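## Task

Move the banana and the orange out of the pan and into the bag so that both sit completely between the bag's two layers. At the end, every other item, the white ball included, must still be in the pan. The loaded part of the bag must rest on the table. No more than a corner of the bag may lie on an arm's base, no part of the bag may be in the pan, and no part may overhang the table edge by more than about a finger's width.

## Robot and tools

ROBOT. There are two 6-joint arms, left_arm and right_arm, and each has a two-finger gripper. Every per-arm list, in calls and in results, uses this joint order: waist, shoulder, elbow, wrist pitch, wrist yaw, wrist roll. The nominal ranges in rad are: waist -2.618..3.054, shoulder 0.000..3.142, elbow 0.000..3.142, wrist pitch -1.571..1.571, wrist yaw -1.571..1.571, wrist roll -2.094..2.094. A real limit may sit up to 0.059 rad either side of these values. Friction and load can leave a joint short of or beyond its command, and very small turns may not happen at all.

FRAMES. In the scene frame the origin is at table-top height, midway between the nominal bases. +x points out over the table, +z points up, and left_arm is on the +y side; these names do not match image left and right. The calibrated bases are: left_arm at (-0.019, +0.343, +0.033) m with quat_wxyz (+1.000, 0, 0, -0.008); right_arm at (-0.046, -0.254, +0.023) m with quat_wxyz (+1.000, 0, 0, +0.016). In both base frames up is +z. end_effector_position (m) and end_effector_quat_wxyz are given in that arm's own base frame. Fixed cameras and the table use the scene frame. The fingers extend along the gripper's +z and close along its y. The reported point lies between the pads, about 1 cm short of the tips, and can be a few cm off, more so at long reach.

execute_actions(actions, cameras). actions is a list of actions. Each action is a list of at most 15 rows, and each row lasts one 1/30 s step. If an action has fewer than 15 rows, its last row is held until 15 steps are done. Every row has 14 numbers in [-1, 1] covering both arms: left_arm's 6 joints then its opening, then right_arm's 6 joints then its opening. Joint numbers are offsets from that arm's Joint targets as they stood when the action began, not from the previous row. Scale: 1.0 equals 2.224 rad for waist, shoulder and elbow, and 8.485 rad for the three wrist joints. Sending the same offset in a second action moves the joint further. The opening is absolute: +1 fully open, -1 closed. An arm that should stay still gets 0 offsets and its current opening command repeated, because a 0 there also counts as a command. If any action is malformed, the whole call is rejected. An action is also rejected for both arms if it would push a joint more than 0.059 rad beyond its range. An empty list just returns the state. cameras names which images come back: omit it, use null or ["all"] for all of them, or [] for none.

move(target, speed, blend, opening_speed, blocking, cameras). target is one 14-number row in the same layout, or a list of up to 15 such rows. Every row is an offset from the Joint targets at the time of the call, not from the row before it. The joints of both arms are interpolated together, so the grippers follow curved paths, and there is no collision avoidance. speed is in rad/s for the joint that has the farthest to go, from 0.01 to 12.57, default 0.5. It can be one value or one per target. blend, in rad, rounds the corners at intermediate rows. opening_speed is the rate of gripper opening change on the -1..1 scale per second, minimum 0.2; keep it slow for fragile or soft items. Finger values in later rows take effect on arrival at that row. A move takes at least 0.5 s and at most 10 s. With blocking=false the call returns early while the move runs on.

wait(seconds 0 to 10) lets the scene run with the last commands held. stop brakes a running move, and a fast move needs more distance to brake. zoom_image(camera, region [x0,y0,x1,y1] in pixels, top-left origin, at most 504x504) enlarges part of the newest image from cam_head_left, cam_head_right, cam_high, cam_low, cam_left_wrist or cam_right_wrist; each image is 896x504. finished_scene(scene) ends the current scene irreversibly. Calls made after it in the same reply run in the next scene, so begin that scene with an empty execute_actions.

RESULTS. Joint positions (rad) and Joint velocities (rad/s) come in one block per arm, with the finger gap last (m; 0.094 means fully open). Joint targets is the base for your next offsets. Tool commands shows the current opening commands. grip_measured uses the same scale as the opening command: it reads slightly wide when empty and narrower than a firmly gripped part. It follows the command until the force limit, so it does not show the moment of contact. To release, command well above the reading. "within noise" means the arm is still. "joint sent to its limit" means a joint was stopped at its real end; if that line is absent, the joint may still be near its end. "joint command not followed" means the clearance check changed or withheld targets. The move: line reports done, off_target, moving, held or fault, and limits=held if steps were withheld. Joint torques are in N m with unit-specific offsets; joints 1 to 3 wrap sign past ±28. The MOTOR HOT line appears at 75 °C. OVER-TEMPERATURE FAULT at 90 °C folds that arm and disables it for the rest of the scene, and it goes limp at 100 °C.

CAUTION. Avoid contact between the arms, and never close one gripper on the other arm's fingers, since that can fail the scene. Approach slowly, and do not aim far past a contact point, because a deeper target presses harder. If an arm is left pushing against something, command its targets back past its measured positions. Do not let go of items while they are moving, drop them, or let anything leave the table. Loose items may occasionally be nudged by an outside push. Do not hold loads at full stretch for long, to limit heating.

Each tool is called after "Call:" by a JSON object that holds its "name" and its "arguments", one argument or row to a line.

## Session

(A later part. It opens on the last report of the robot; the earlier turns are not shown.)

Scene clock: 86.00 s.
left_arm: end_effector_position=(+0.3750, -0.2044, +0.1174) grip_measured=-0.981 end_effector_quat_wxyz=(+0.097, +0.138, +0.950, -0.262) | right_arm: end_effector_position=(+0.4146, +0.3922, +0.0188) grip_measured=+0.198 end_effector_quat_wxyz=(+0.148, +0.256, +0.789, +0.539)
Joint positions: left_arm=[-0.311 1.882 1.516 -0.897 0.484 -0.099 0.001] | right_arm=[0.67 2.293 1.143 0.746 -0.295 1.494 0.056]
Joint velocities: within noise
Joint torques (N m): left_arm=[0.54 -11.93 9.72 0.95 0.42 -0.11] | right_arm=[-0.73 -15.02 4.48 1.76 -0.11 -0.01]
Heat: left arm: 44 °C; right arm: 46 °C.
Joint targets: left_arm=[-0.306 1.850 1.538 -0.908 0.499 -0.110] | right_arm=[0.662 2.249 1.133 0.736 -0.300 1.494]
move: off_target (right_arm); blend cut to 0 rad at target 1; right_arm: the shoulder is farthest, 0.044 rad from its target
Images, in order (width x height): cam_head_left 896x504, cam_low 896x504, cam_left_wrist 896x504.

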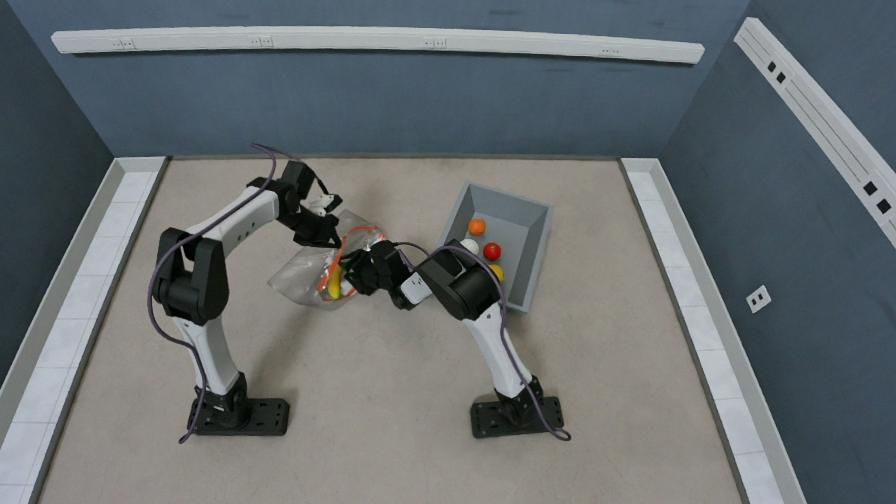

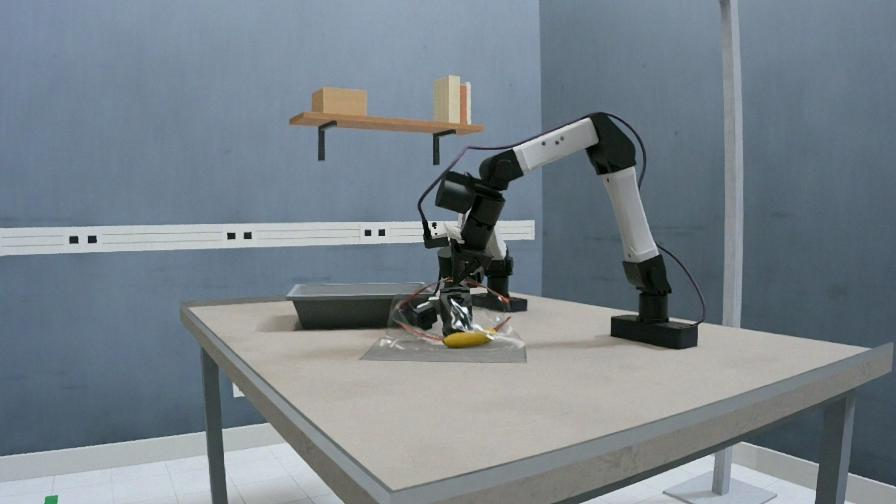

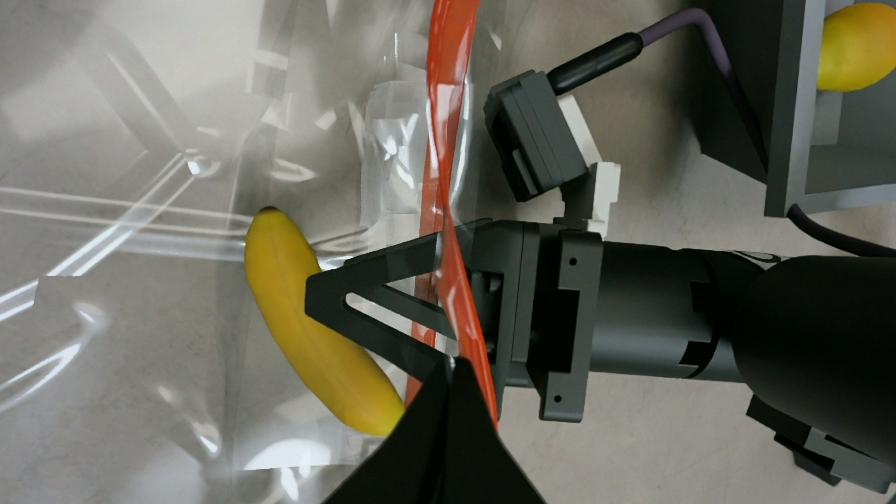

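Call:
{"name": "move", "arguments": {
  "target": [
    [0,0,0,0,0,0,-1, -0.0180,-0.0868,0.0337,-0.0576,0,-0.0288,0.2],
    [0,0,0,0,0,0,-1, -0.0459,-0.1610,-0.0063,-0.0781,0,-0.0288,0.2],
    [0,0,0,0,0,0,-1, -0.1093,-0.2464,0.0558,-0.1641,0,0.0091,0.2],
    [0,0,0,0,0,0,-1, -0.3480,-0.0571,0.3629,-0.2126,0.0354,-0.2476,0.45]
  ],
  "speed": [0.15,0.2,0.4,0.6],
  "blend": [0.04,0.04,0.05,0],
  "opening_speed": 1
}}

Call:
{"name": "zoom_image", "arguments": {
  "camera": "cam_head_left",
  "region": [240, 180, 440, 330]
}}

Call:
{"name": "zoom_image", "arguments": {
  "camera": "cam_low",
  "region": [330, 240, 560, 390]
}}

Scene clock: 96.23 s.
left_arm: end_effector_position=(+0.3750, -0.2045, +0.1175) grip_measured=-0.981 end_effector_quat_wxyz=(+0.097, +0.138, +0.950, -0.262) | right_arm: end_effector_position=(+0.4815, -0.0445, +0.1182) grip_measured=+0.199 end_effector_quat_wxyz=(+0.155, -0.211, +0.964, -0.040)
Joint positions: left_arm=[-0.311 1.882 1.516 -0.897 0.484 -0.099 0.001] | right_arm=[-0.099 2.103 1.904 -1.051 -0.018 -0.526 0.056]
Joint velocities: left_arm=[within noise] | right_arm=[-0.105 0.071 0.12 -0.11 0.037 -0.432 0]
Joint torques (N m): left_arm=[0.58 -11.95 9.73 0.95 0.42 -0.11] | right_arm=[-0.54 -9.66 9.14 0.84 0.04 0.02]
Heat: left arm: 45 °C; right arm: 47 °C.
Joint targets: left_arm=[-0.306 1.850 1.538 -0.908 0.499 -0.110] | right_arm=[-0.111 2.121 1.939 -1.067 0.001 -0.604]
Tool commands: left_gripper/opening=-1.0 right_gripper/opening=+0.2
move: unfinished (the simulator was too slow to fit another step into this call; the move has ended); path passed 3 of 4 targets; target 4's new numbers were not sent; right_arm: the wrist roll is farthest, 0.081 rad from its target

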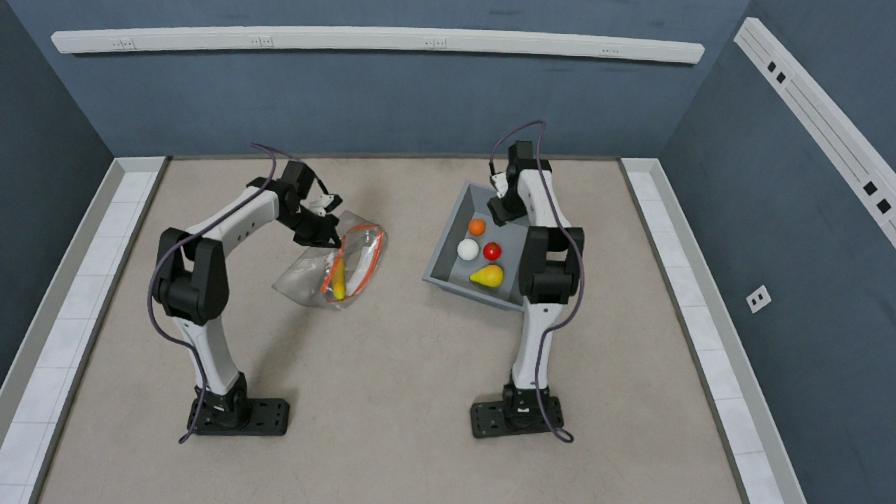

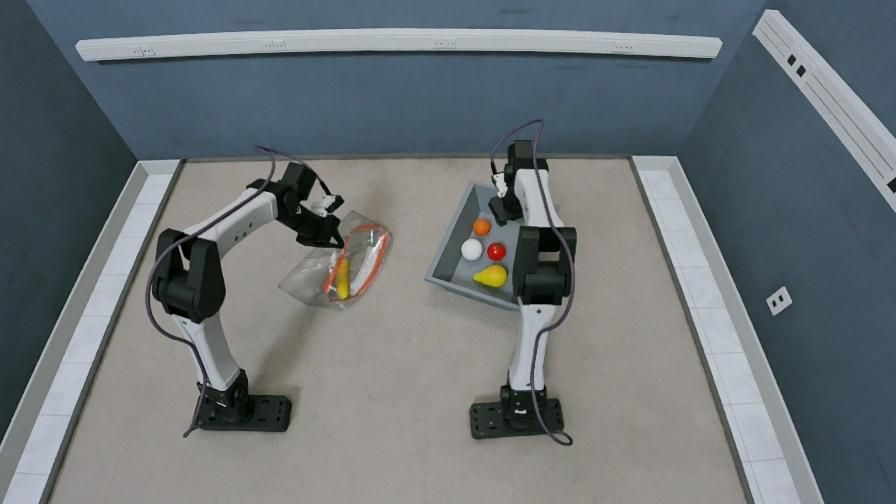

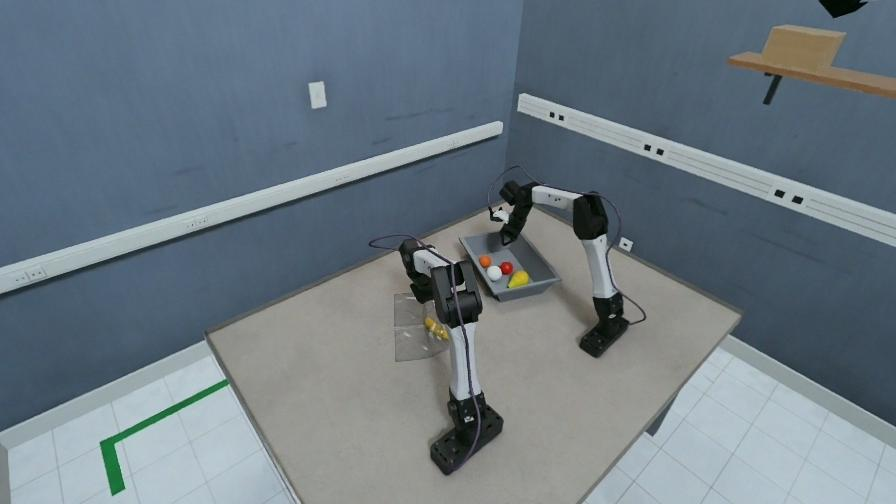

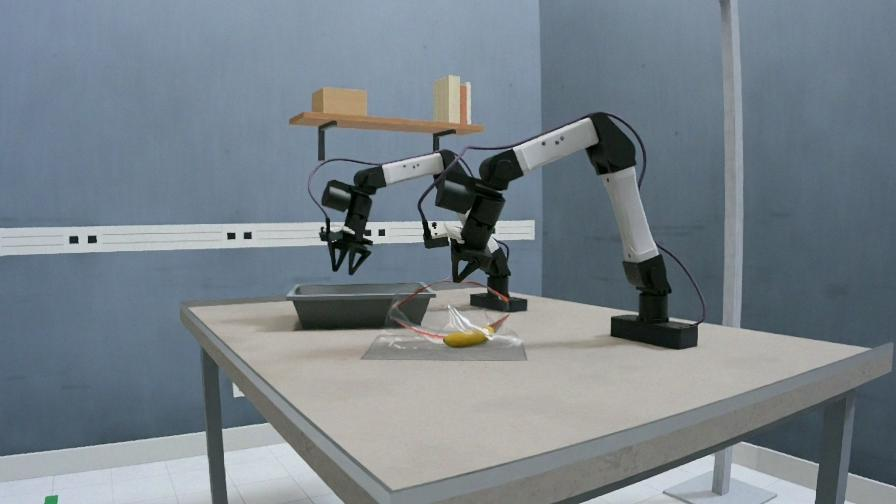

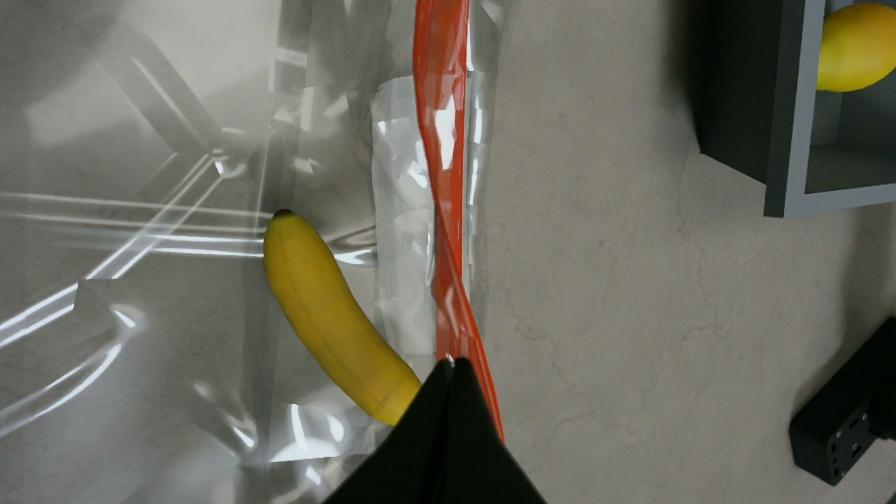

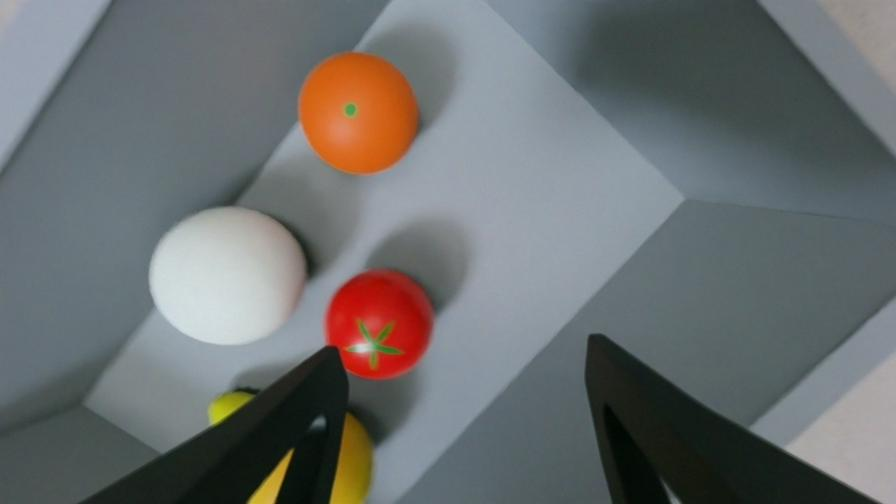

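Scaled by 2.520 from the camera's 896x504 image, which has a finer 1280x720 frame.

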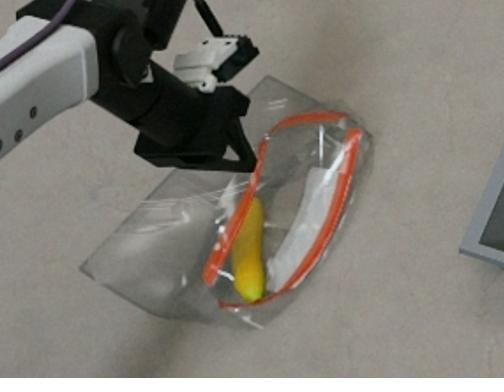

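Scaled by 2.191 from the camera's 896x504 image, which has a finer 1280x720 frame.

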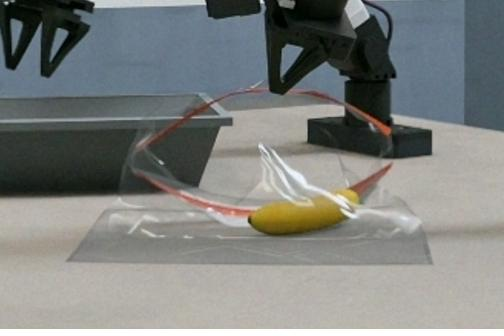

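Call:
{"name": "move", "arguments": {
  "target": [0,0,0,0,0,0,-1, 0.0499,0.0998,0.1103,-0.0029,0,0.3045,0.38],
  "speed": 1.2,
  "opening_speed": 0.5,
  "cameras": ["cam_right_wrist","cam_head_left"]
}}

Scene clock: 101.13 s.
left_arm: end_effector_position=(+0.3750, -0.2045, +0.1175) grip_measured=-0.981 end_effector_quat_wxyz=(+0.097, +0.138, +0.950, -0.262) | right_arm: end_effector_position=(+0.5285, -0.0019, +0.0886) grip_measured=+0.379 end_effector_quat_wxyz=(+0.083, +0.825, +0.544, +0.131)
Joint positions: left_arm=[-0.311 1.882 1.516 -0.897 0.484 -0.099 0.001] | right_arm=[-0.006 2.328 2.157 -1.087 -0.007 1.971 0.065]
Joint velocities: within noise
Joint torques (N m): left_arm=[0.58 -11.97 9.73 0.96 0.42 -0.11] | right_arm=[0.55 -11.18 9.2 0.73 0.09 0.11]
Heat: left arm: 45 °C; right arm: 47 °C.
Joint targets: left_arm=[-0.306 1.850 1.538 -0.908 0.499 -0.110] | right_arm=[-0.001 2.344 2.184 -1.091 0.000 1.979]
move: done
Images, in order (width x height): cam_head_left 896x504, cam_right_wrist 896x504.

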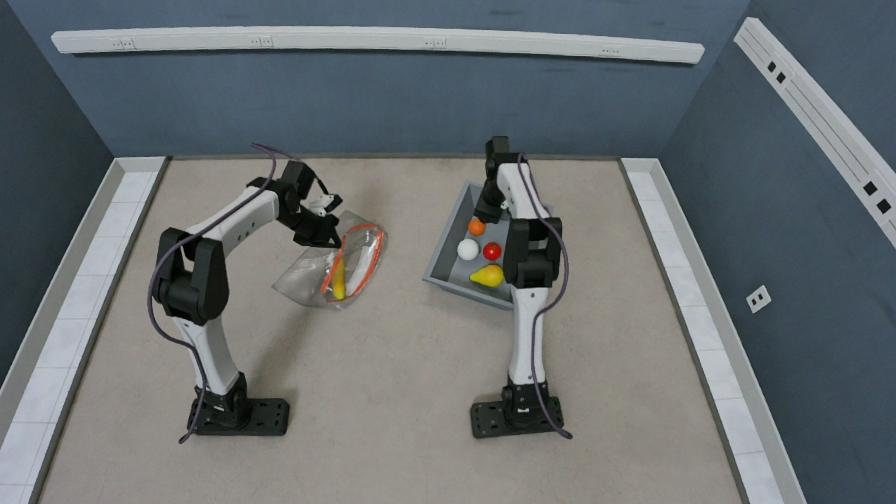

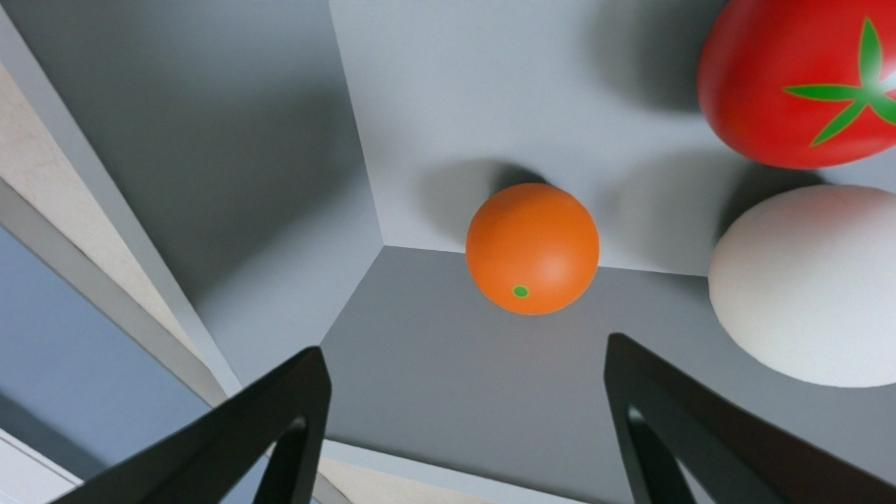

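Call:
{"name": "move", "arguments": {
  "target": [0,0,0,0,0,0,-1, 0.0115,0.0953,0.1268,-0.0258,0,0.0024,0.38],
  "speed": 0.4,
  "cameras": ["cam_right_wrist"]
}}

Scene clock: 103.37 s.
left_arm: end_effector_position=(+0.3750, -0.2045, +0.1175) grip_measured=-0.981 end_effector_quat_wxyz=(+0.097, +0.138, +0.950, -0.262) | right_arm: end_effector_position=(+0.5281, +0.0118, +0.0550) grip_measured=+0.379 end_effector_quat_wxyz=(+0.041, +0.831, +0.550, +0.072)
Joint positions: left_arm=[-0.311 1.882 1.516 -0.897 0.484 -0.099 0.001] | right_arm=[0.02 2.542 2.44 -1.304 -0.007 1.992 0.065]
Joint velocities: within noise
Joint torques (N m): left_arm=[0.55 -11.96 9.74 0.95 0.42 -0.12] | right_arm=[0.57 -12.23 8.77 0.46 0.09 0.11]
Heat: left arm: 45 °C; right arm: 47 °C.
Joint targets: left_arm=[-0.306 1.850 1.538 -0.908 0.499 -0.110] | right_arm=[0.025 2.555 2.467 -1.310 0.000 2.000]
move: done
Images, in order (width x height): cam_right_wrist 896x504.

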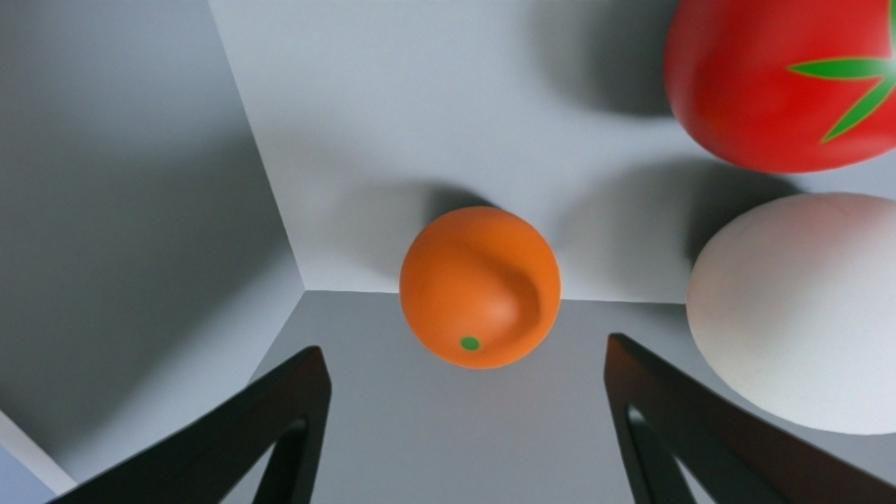

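Call:
{"name": "move", "arguments": {
  "target": [
    [0,0,0,0,0,0,-1, 0.0063,0.0086,-0.0717,0.0208,0,0.0015,0.38],
    [0,0,0,0,0,0,-1, 0.0063,0.0086,-0.0717,0.0208,0,0.0015,-0.08]
  ],
  "speed": 0.2,
  "opening_speed": 0.3,
  "cameras": ["cam_right_wrist","cam_head_left"]
}}

Scene clock: 107.13 s.
left_arm: end_effector_position=(+0.3750, -0.2045, +0.1175) grip_measured=-0.981 end_effector_quat_wxyz=(+0.097, +0.138, +0.950, -0.262) | right_arm: end_effector_position=(+0.5356, +0.0189, +0.0136) grip_measured=-0.072 end_effector_quat_wxyz=(+0.043, +0.831, +0.550, +0.077)
Joint positions: left_arm=[-0.311 1.882 1.516 -0.897 0.484 -0.099 0.001] | right_arm=[0.033 2.561 2.31 -1.144 -0.007 2.005 0.044]
Joint velocities: within noise
Joint torques (N m): left_arm=[0.58 -11.97 9.73 0.95 0.42 -0.11] | right_arm=[0.65 -12.41 6.09 0.62 0.09 0.12]
Heat: left arm: 46 °C; right arm: 47 °C.
Joint targets: left_arm=[-0.306 1.850 1.538 -0.908 0.499 -0.110] | right_arm=[0.039 2.574 2.307 -1.134 0.000 2.013]
move: done
Images, in order (width x height): cam_head_left 896x504, cam_right_wrist 896x504.

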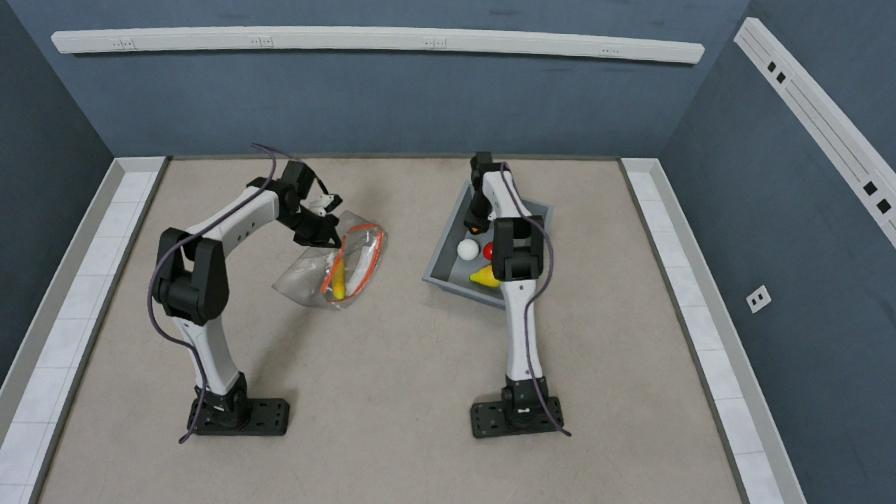

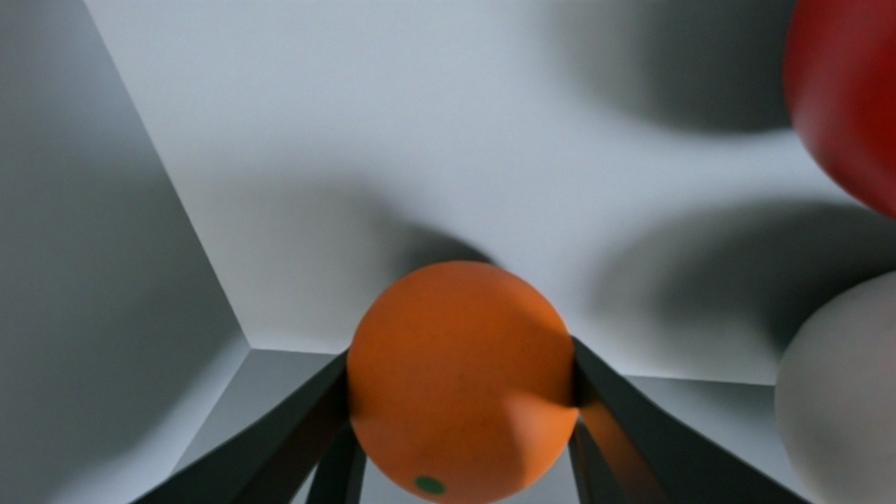

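Call:
{"name": "move", "arguments": {
  "target": [
    [0,0,0,0,0,0,-1, 0,0,0,0,0,0,-0.15],
    [0,0,0,0,0,0,-1, 0,-0.0085,0.0719,-0.0207,0,0,-0.15],
    [0,0,0,0,0,0,-1, 0,-0.1034,-0.0526,0.0052,0,0,-0.15],
    [0,0,0,0,0,0,-1, 0,-0.2005,-0.1502,0.0105,0,0,-0.15]
  ],
  "speed": 0.3,
  "blend": 0.03,
  "opening_speed": 0.3,
  "cameras": ["cam_right_wrist","cam_head_left"]
}}

Scene clock: 111.10 s.
left_arm: end_effector_position=(+0.3750, -0.2045, +0.1175) grip_measured=-0.981 end_effector_quat_wxyz=(+0.097, +0.138, +0.950, -0.262) | right_arm: end_effector_position=(+0.4981, +0.0177, +0.1064) grip_measured=-0.150 end_effector_quat_wxyz=(+0.078, +0.824, +0.545, +0.135)
Joint positions: left_arm=[-0.311 1.882 1.516 -0.897 0.484 -0.099 0.001] | right_arm=[0.033 2.179 1.979 -1.058 -0.007 2.006 0.04]
Joint velocities: within noise
Joint torques (N m): left_arm=[0.57 -11.93 9.73 0.95 0.41 -0.11] | right_arm=[0.62 -15.8 6.12 0.85 0.08 0.11]
Heat: left arm: 46 °C; right arm: 49 °C.
Joint targets: left_arm=[-0.306 1.850 1.538 -0.908 0.499 -0.110] | right_arm=[0.039 2.129 1.973 -1.045 0.000 2.013]
move: off_target (right_arm); blend cut to 0 rad at target 1; right_arm: the shoulder is farthest, 0.051 rad from its target
Images, in order (width x height): cam_head_left 896x504, cam_right_wrist 896x504.

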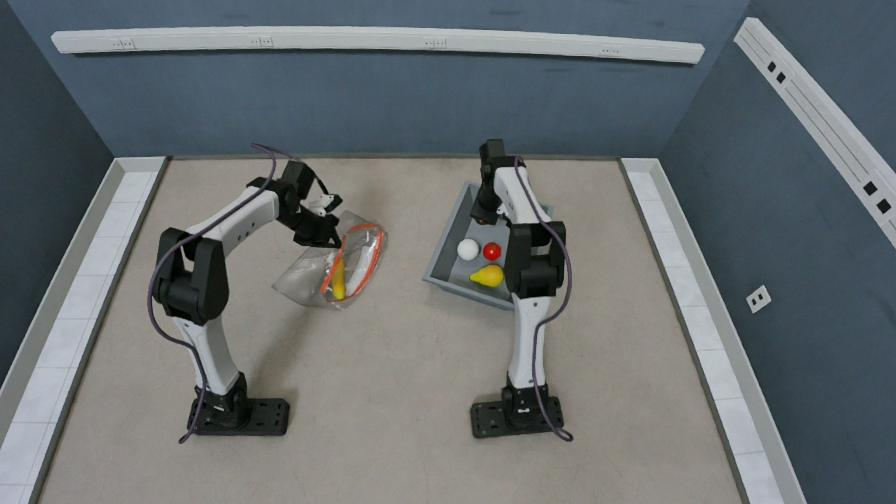

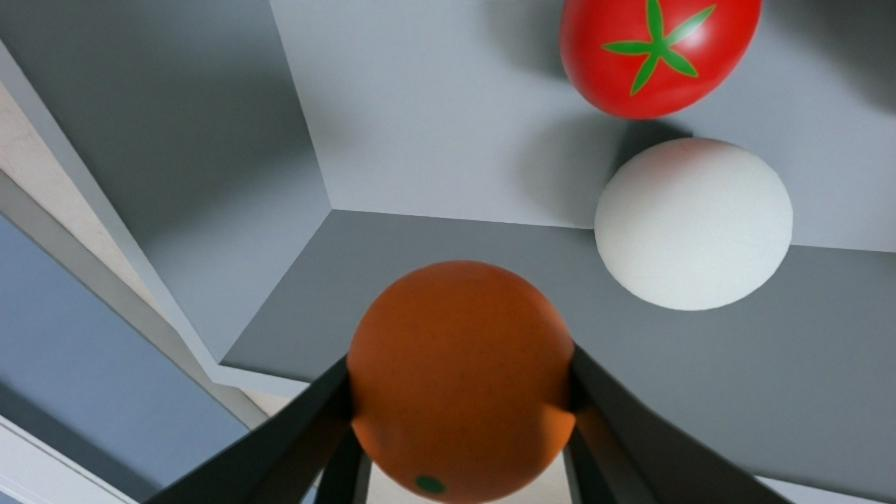

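Call:
{"name": "move", "arguments": {
  "target": [
    [0,0,0,0,0,0,-1, 0.1709,-0.1924,-0.3219,0.0458,-0.0354,-0.0722,-0.15],
    [0,0,0,0,0,0,-1, 0.2343,-0.1070,-0.3840,0.1318,-0.0354,-0.1194,-0.15],
    [0,0,0,0,0,0,-1, 0.2472,-0.0075,-0.4119,0.1886,-0.0354,-0.1194,-0.15]
  ],
  "speed": [0.5,0.4,0.2],
  "blend": 0.05,
  "cameras": ["cam_left_wrist","cam_low","cam_head_left"]
}}

Call:
{"name": "zoom_image", "arguments": {
  "camera": "cam_low",
  "region": [330, 240, 560, 390]
}}

Call:
{"name": "zoom_image", "arguments": {
  "camera": "cam_head_left",
  "region": [240, 180, 440, 330]
}}

Scene clock: 118.73 s.
left_arm: end_effector_position=(+0.3750, -0.2045, +0.1175) grip_measured=-0.981 end_effector_quat_wxyz=(+0.097, +0.138, +0.950, -0.262) | right_arm: end_effector_position=(+0.4218, +0.3366, +0.0443) grip_measured=-0.150 end_effector_quat_wxyz=(+0.262, +0.108, +0.849, +0.445)
Joint positions: left_arm=[-0.311 1.882 1.516 -0.897 0.484 -0.099 0.001] | right_arm=[0.582 2.1 1.059 0.532 -0.291 1.008 0.04]
Joint velocities: within noise
Joint torques (N m): left_arm=[0.57 -11.96 9.72 0.96 0.42 -0.11] | right_arm=[0.76 -9.14 5.6 2.01 -0.17 -0.1]
Heat: left arm: 46 °C; right arm: 48 °C.
Joint targets: left_arm=[-0.306 1.850 1.538 -0.908 0.499 -0.110] | right_arm=[0.589 2.112 1.057 0.555 -0.300 0.999]
move: done
Images, in order (width x height): cam_head_left 896x504, cam_low 896x504, cam_left_wrist 896x504.

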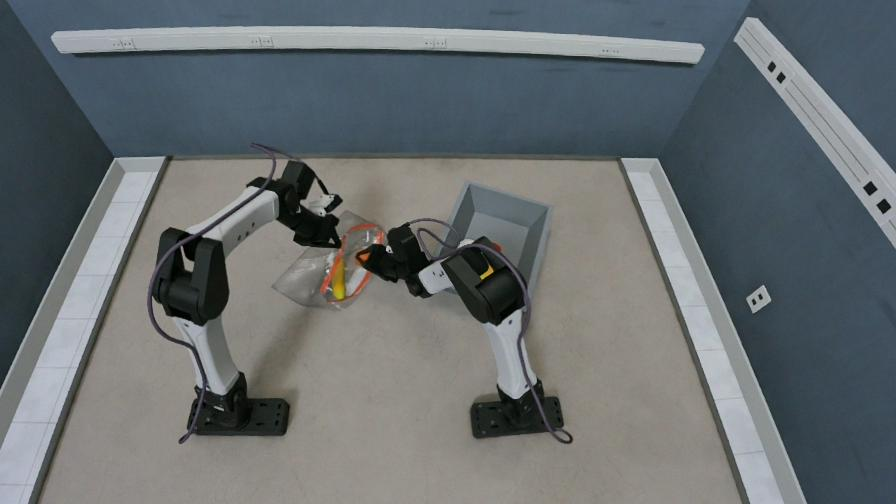

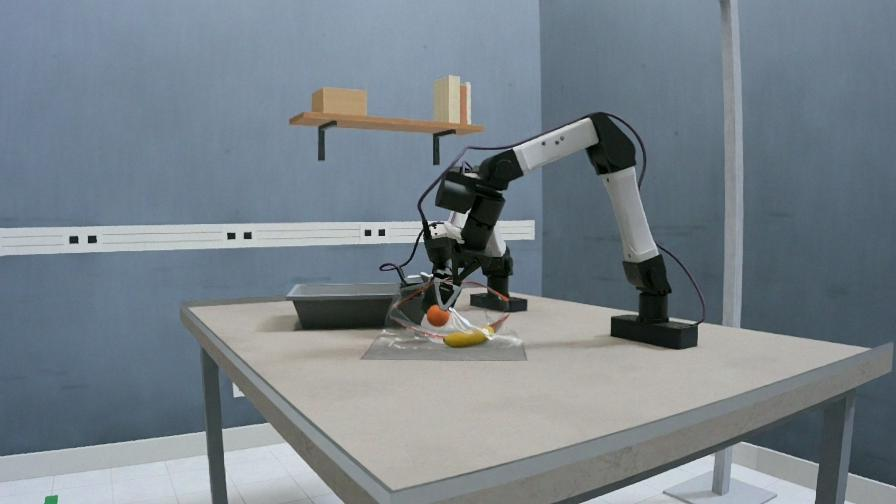

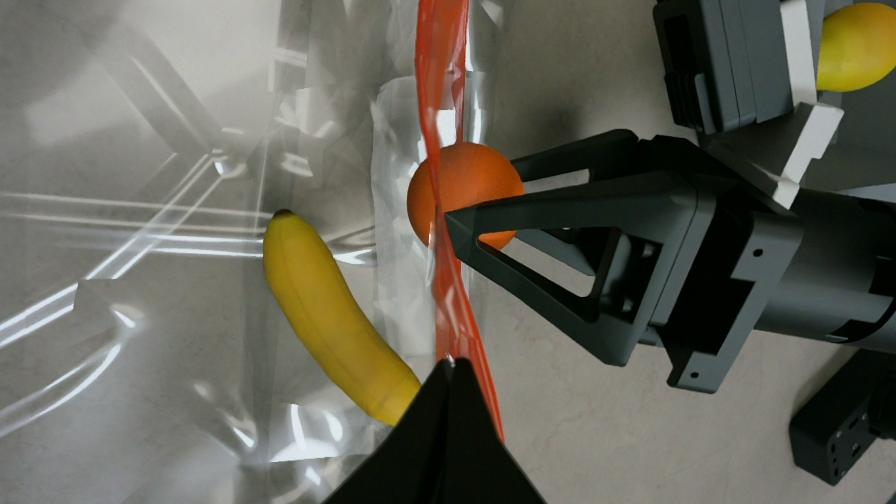

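Scaled by 2.191 from the camera's 896x504 image, which has a finer 1280x720 frame.

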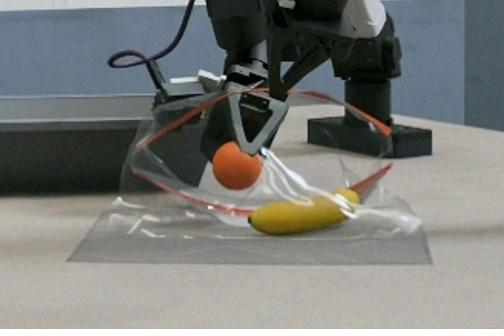

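Scaled by 2.520 from the camera's 896x504 image, which has a finer 1280x720 frame.

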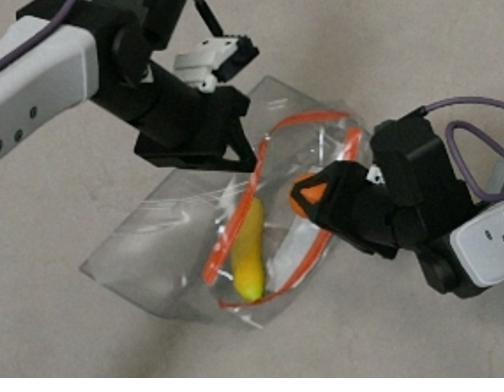

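Call:
{"name": "move", "arguments": {
  "target": [
    [0,0,0,0,0,0,-1, 0.0344,0.1349,0.1980,-0.0071,0,0,-0.15],
    [0,0,0,0,0,0,-1, 0.0344,0.1722,0.1974,0.0028,0,0,-0.15]
  ],
  "speed": [0.2,0.12],
  "blend": 0.02,
  "cameras": ["cam_left_wrist","cam_low","cam_head_left"]
}}

Call:
{"name": "zoom_image", "arguments": {
  "camera": "cam_low",
  "region": [330, 240, 560, 390]
}}

Call:
{"name": "zoom_image", "arguments": {
  "camera": "cam_head_left",
  "region": [240, 180, 440, 330]
}}

Scene clock: 122.60 s.
left_arm: end_effector_position=(+0.3750, -0.2045, +0.1175) grip_measured=-0.981 end_effector_quat_wxyz=(+0.097, +0.138, +0.950, -0.262) | right_arm: end_effector_position=(+0.4682, +0.4254, +0.0140) grip_measured=-0.142 end_effector_quat_wxyz=(+0.277, +0.063, +0.826, +0.487)
Joint positions: left_arm=[-0.311 1.882 1.516 -0.897 0.484 -0.1 0.001] | right_arm=[0.658 2.467 1.478 0.59 -0.296 1.008 0.04]
Joint velocities: within noise
Joint torques (N m): left_arm=[0.59 -11.93 9.76 0.95 0.41 -0.11] | right_arm=[0.68 -10.51 7.8 1.76 -0.09 -0.1]
Heat: left arm: 47 °C; right arm: 48 °C.
Joint targets: left_arm=[-0.306 1.850 1.538 -0.907 0.499 -0.110] | right_arm=[0.666 2.495 1.496 0.579 -0.300 1.000]
move: done
Images, in order (width x height): cam_head_left 896x504, cam_low 896x504, cam_left_wrist 896x504.

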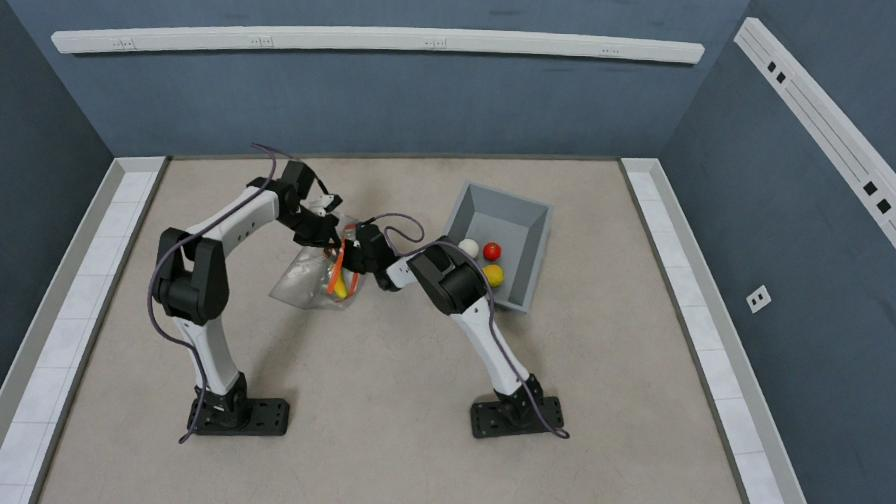

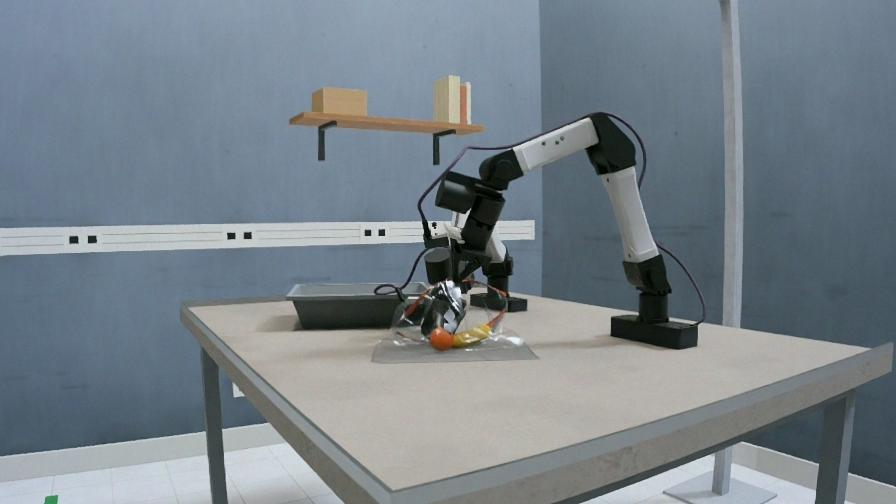

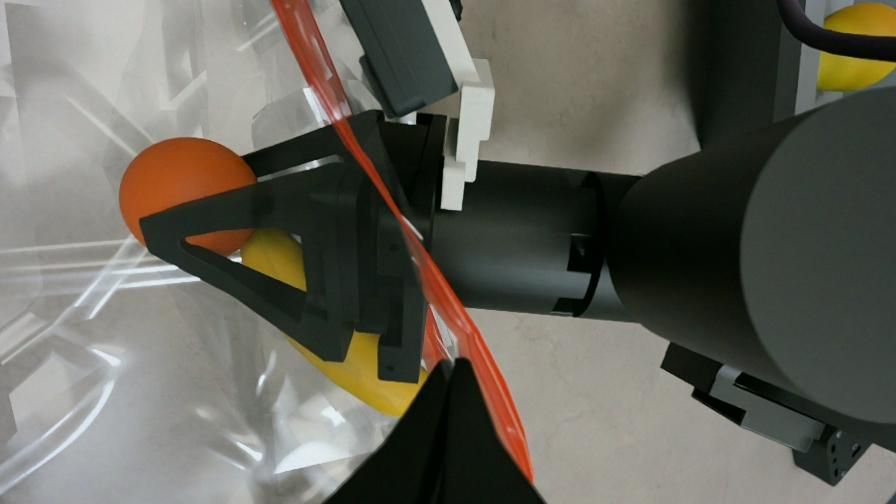

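Scaled by 2.191 from the camera's 896x504 image, which has a finer 1280x720 frame.

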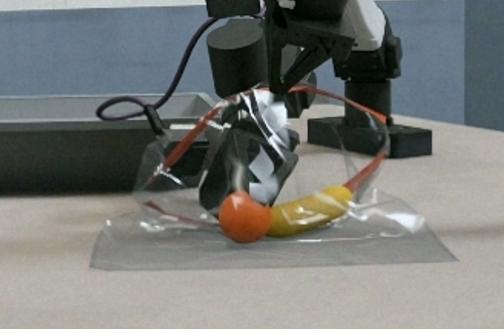

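Scaled by 2.520 from the camera's 896x504 image, which has a finer 1280x720 frame.

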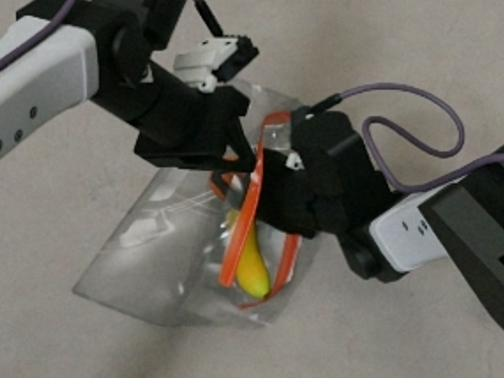

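Call:
{"name": "move", "arguments": {
  "target": [
    [0,0,0,0,0,0,-1, 0,0,0,0,0,0,0.1],
    [0,0,0,0,0,0,-1, -0.0162,-0.1057,-0.1078,-0.0040,0,0,0.1],
    [0,0,0,0,0,0,-1, -0.0346,-0.1812,-0.1974,-0.0028,0,0,0.1]
  ],
  "opening_speed": 0.25,
  "speed": 0.12,
  "blend": 0.03,
  "cameras": ["cam_left_wrist","cam_low","cam_head_left"]
}}

Call:
{"name": "zoom_image", "arguments": {
  "camera": "cam_low",
  "region": [330, 240, 560, 390]
}}

Call:
{"name": "zoom_image", "arguments": {
  "camera": "cam_head_left",
  "region": [240, 180, 440, 330]
}}

Scene clock: 128.43 s.
left_arm: end_effector_position=(+0.3750, -0.2045, +0.1175) grip_measured=-0.981 end_effector_quat_wxyz=(+0.097, +0.138, +0.950, -0.262) | right_arm: end_effector_position=(+0.4148, +0.3430, +0.0262) grip_measured=+0.099 end_effector_quat_wxyz=(+0.247, +0.103, +0.856, +0.443)
Joint positions: left_arm=[-0.311 1.882 1.516 -0.897 0.484 -0.1 0.001] | right_arm=[0.596 2.142 1.061 0.547 -0.302 1.008 0.052]
Joint velocities: left_arm=[-0.017 0.002 0.002 -0.037 0.051 -0.154 0] | right_arm=[within noise]
Joint torques (N m): left_arm=[0.61 -11.93 9.73 0.95 0.41 -0.11] | right_arm=[-0.73 -14.74 5.29 1.87 -0.07 -0.09]
Heat: left arm: 47 °C; right arm: 50 °C.
Joint targets: left_arm=[-0.306 1.850 1.538 -0.907 0.499 -0.110] | right_arm=[0.589 2.092 1.057 0.555 -0.300 1.000]
move: off_target (right_arm); blend cut to 0 rad at target 1; right_arm: the shoulder is farthest, 0.050 rad from its target
Images, in order (width x height): cam_head_left 896x504, cam_low 896x504, cam_left_wrist 896x504.

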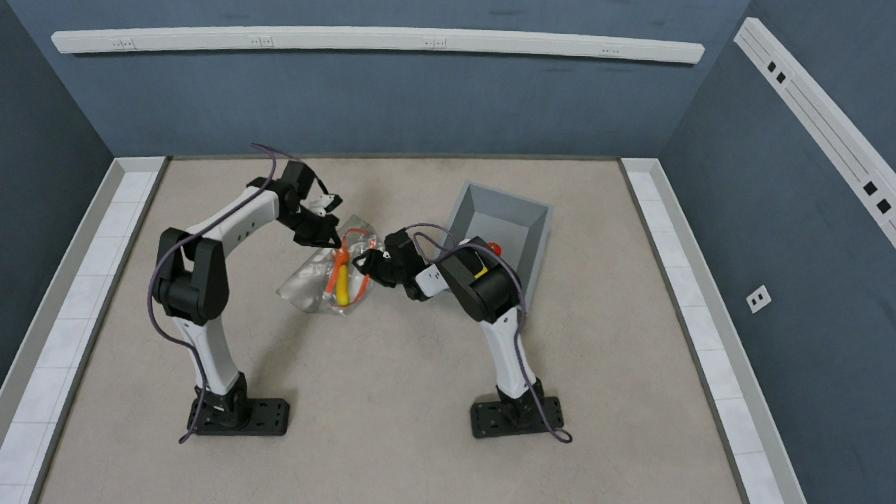

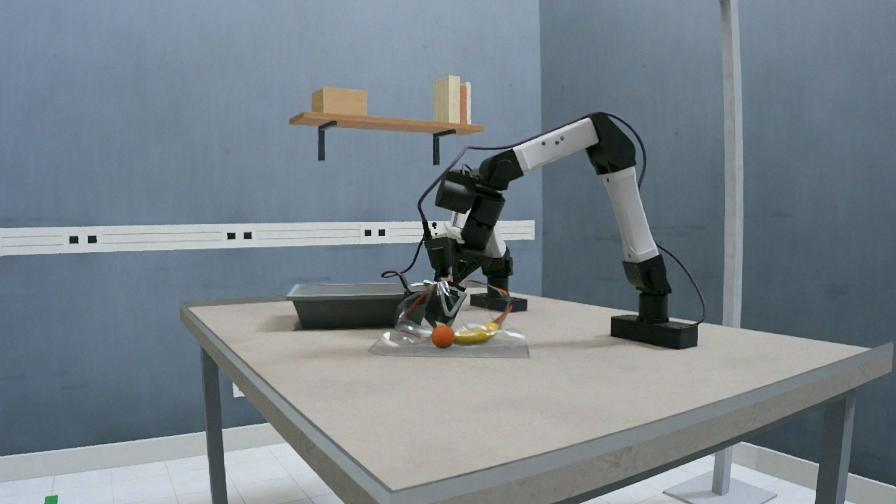

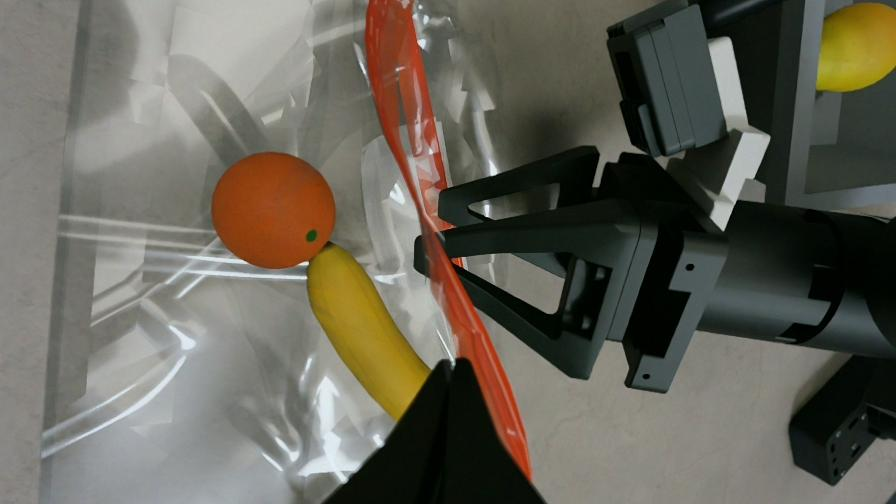

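Scaled by 2.191 from the camera's 896x504 image, which has a finer 1280x720 frame.

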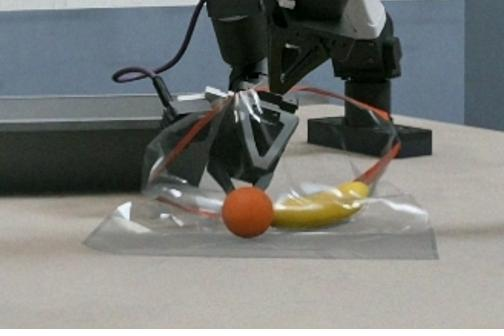

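Scaled by 2.520 from the camera's 896x504 image, which has a finer 1280x720 frame.

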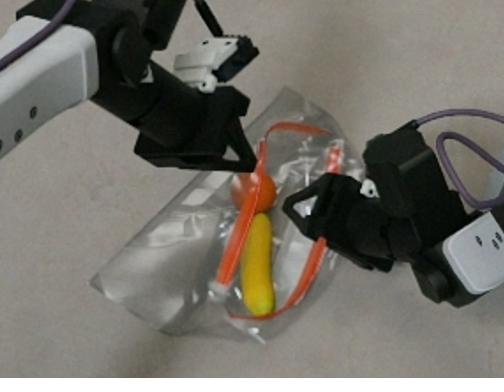

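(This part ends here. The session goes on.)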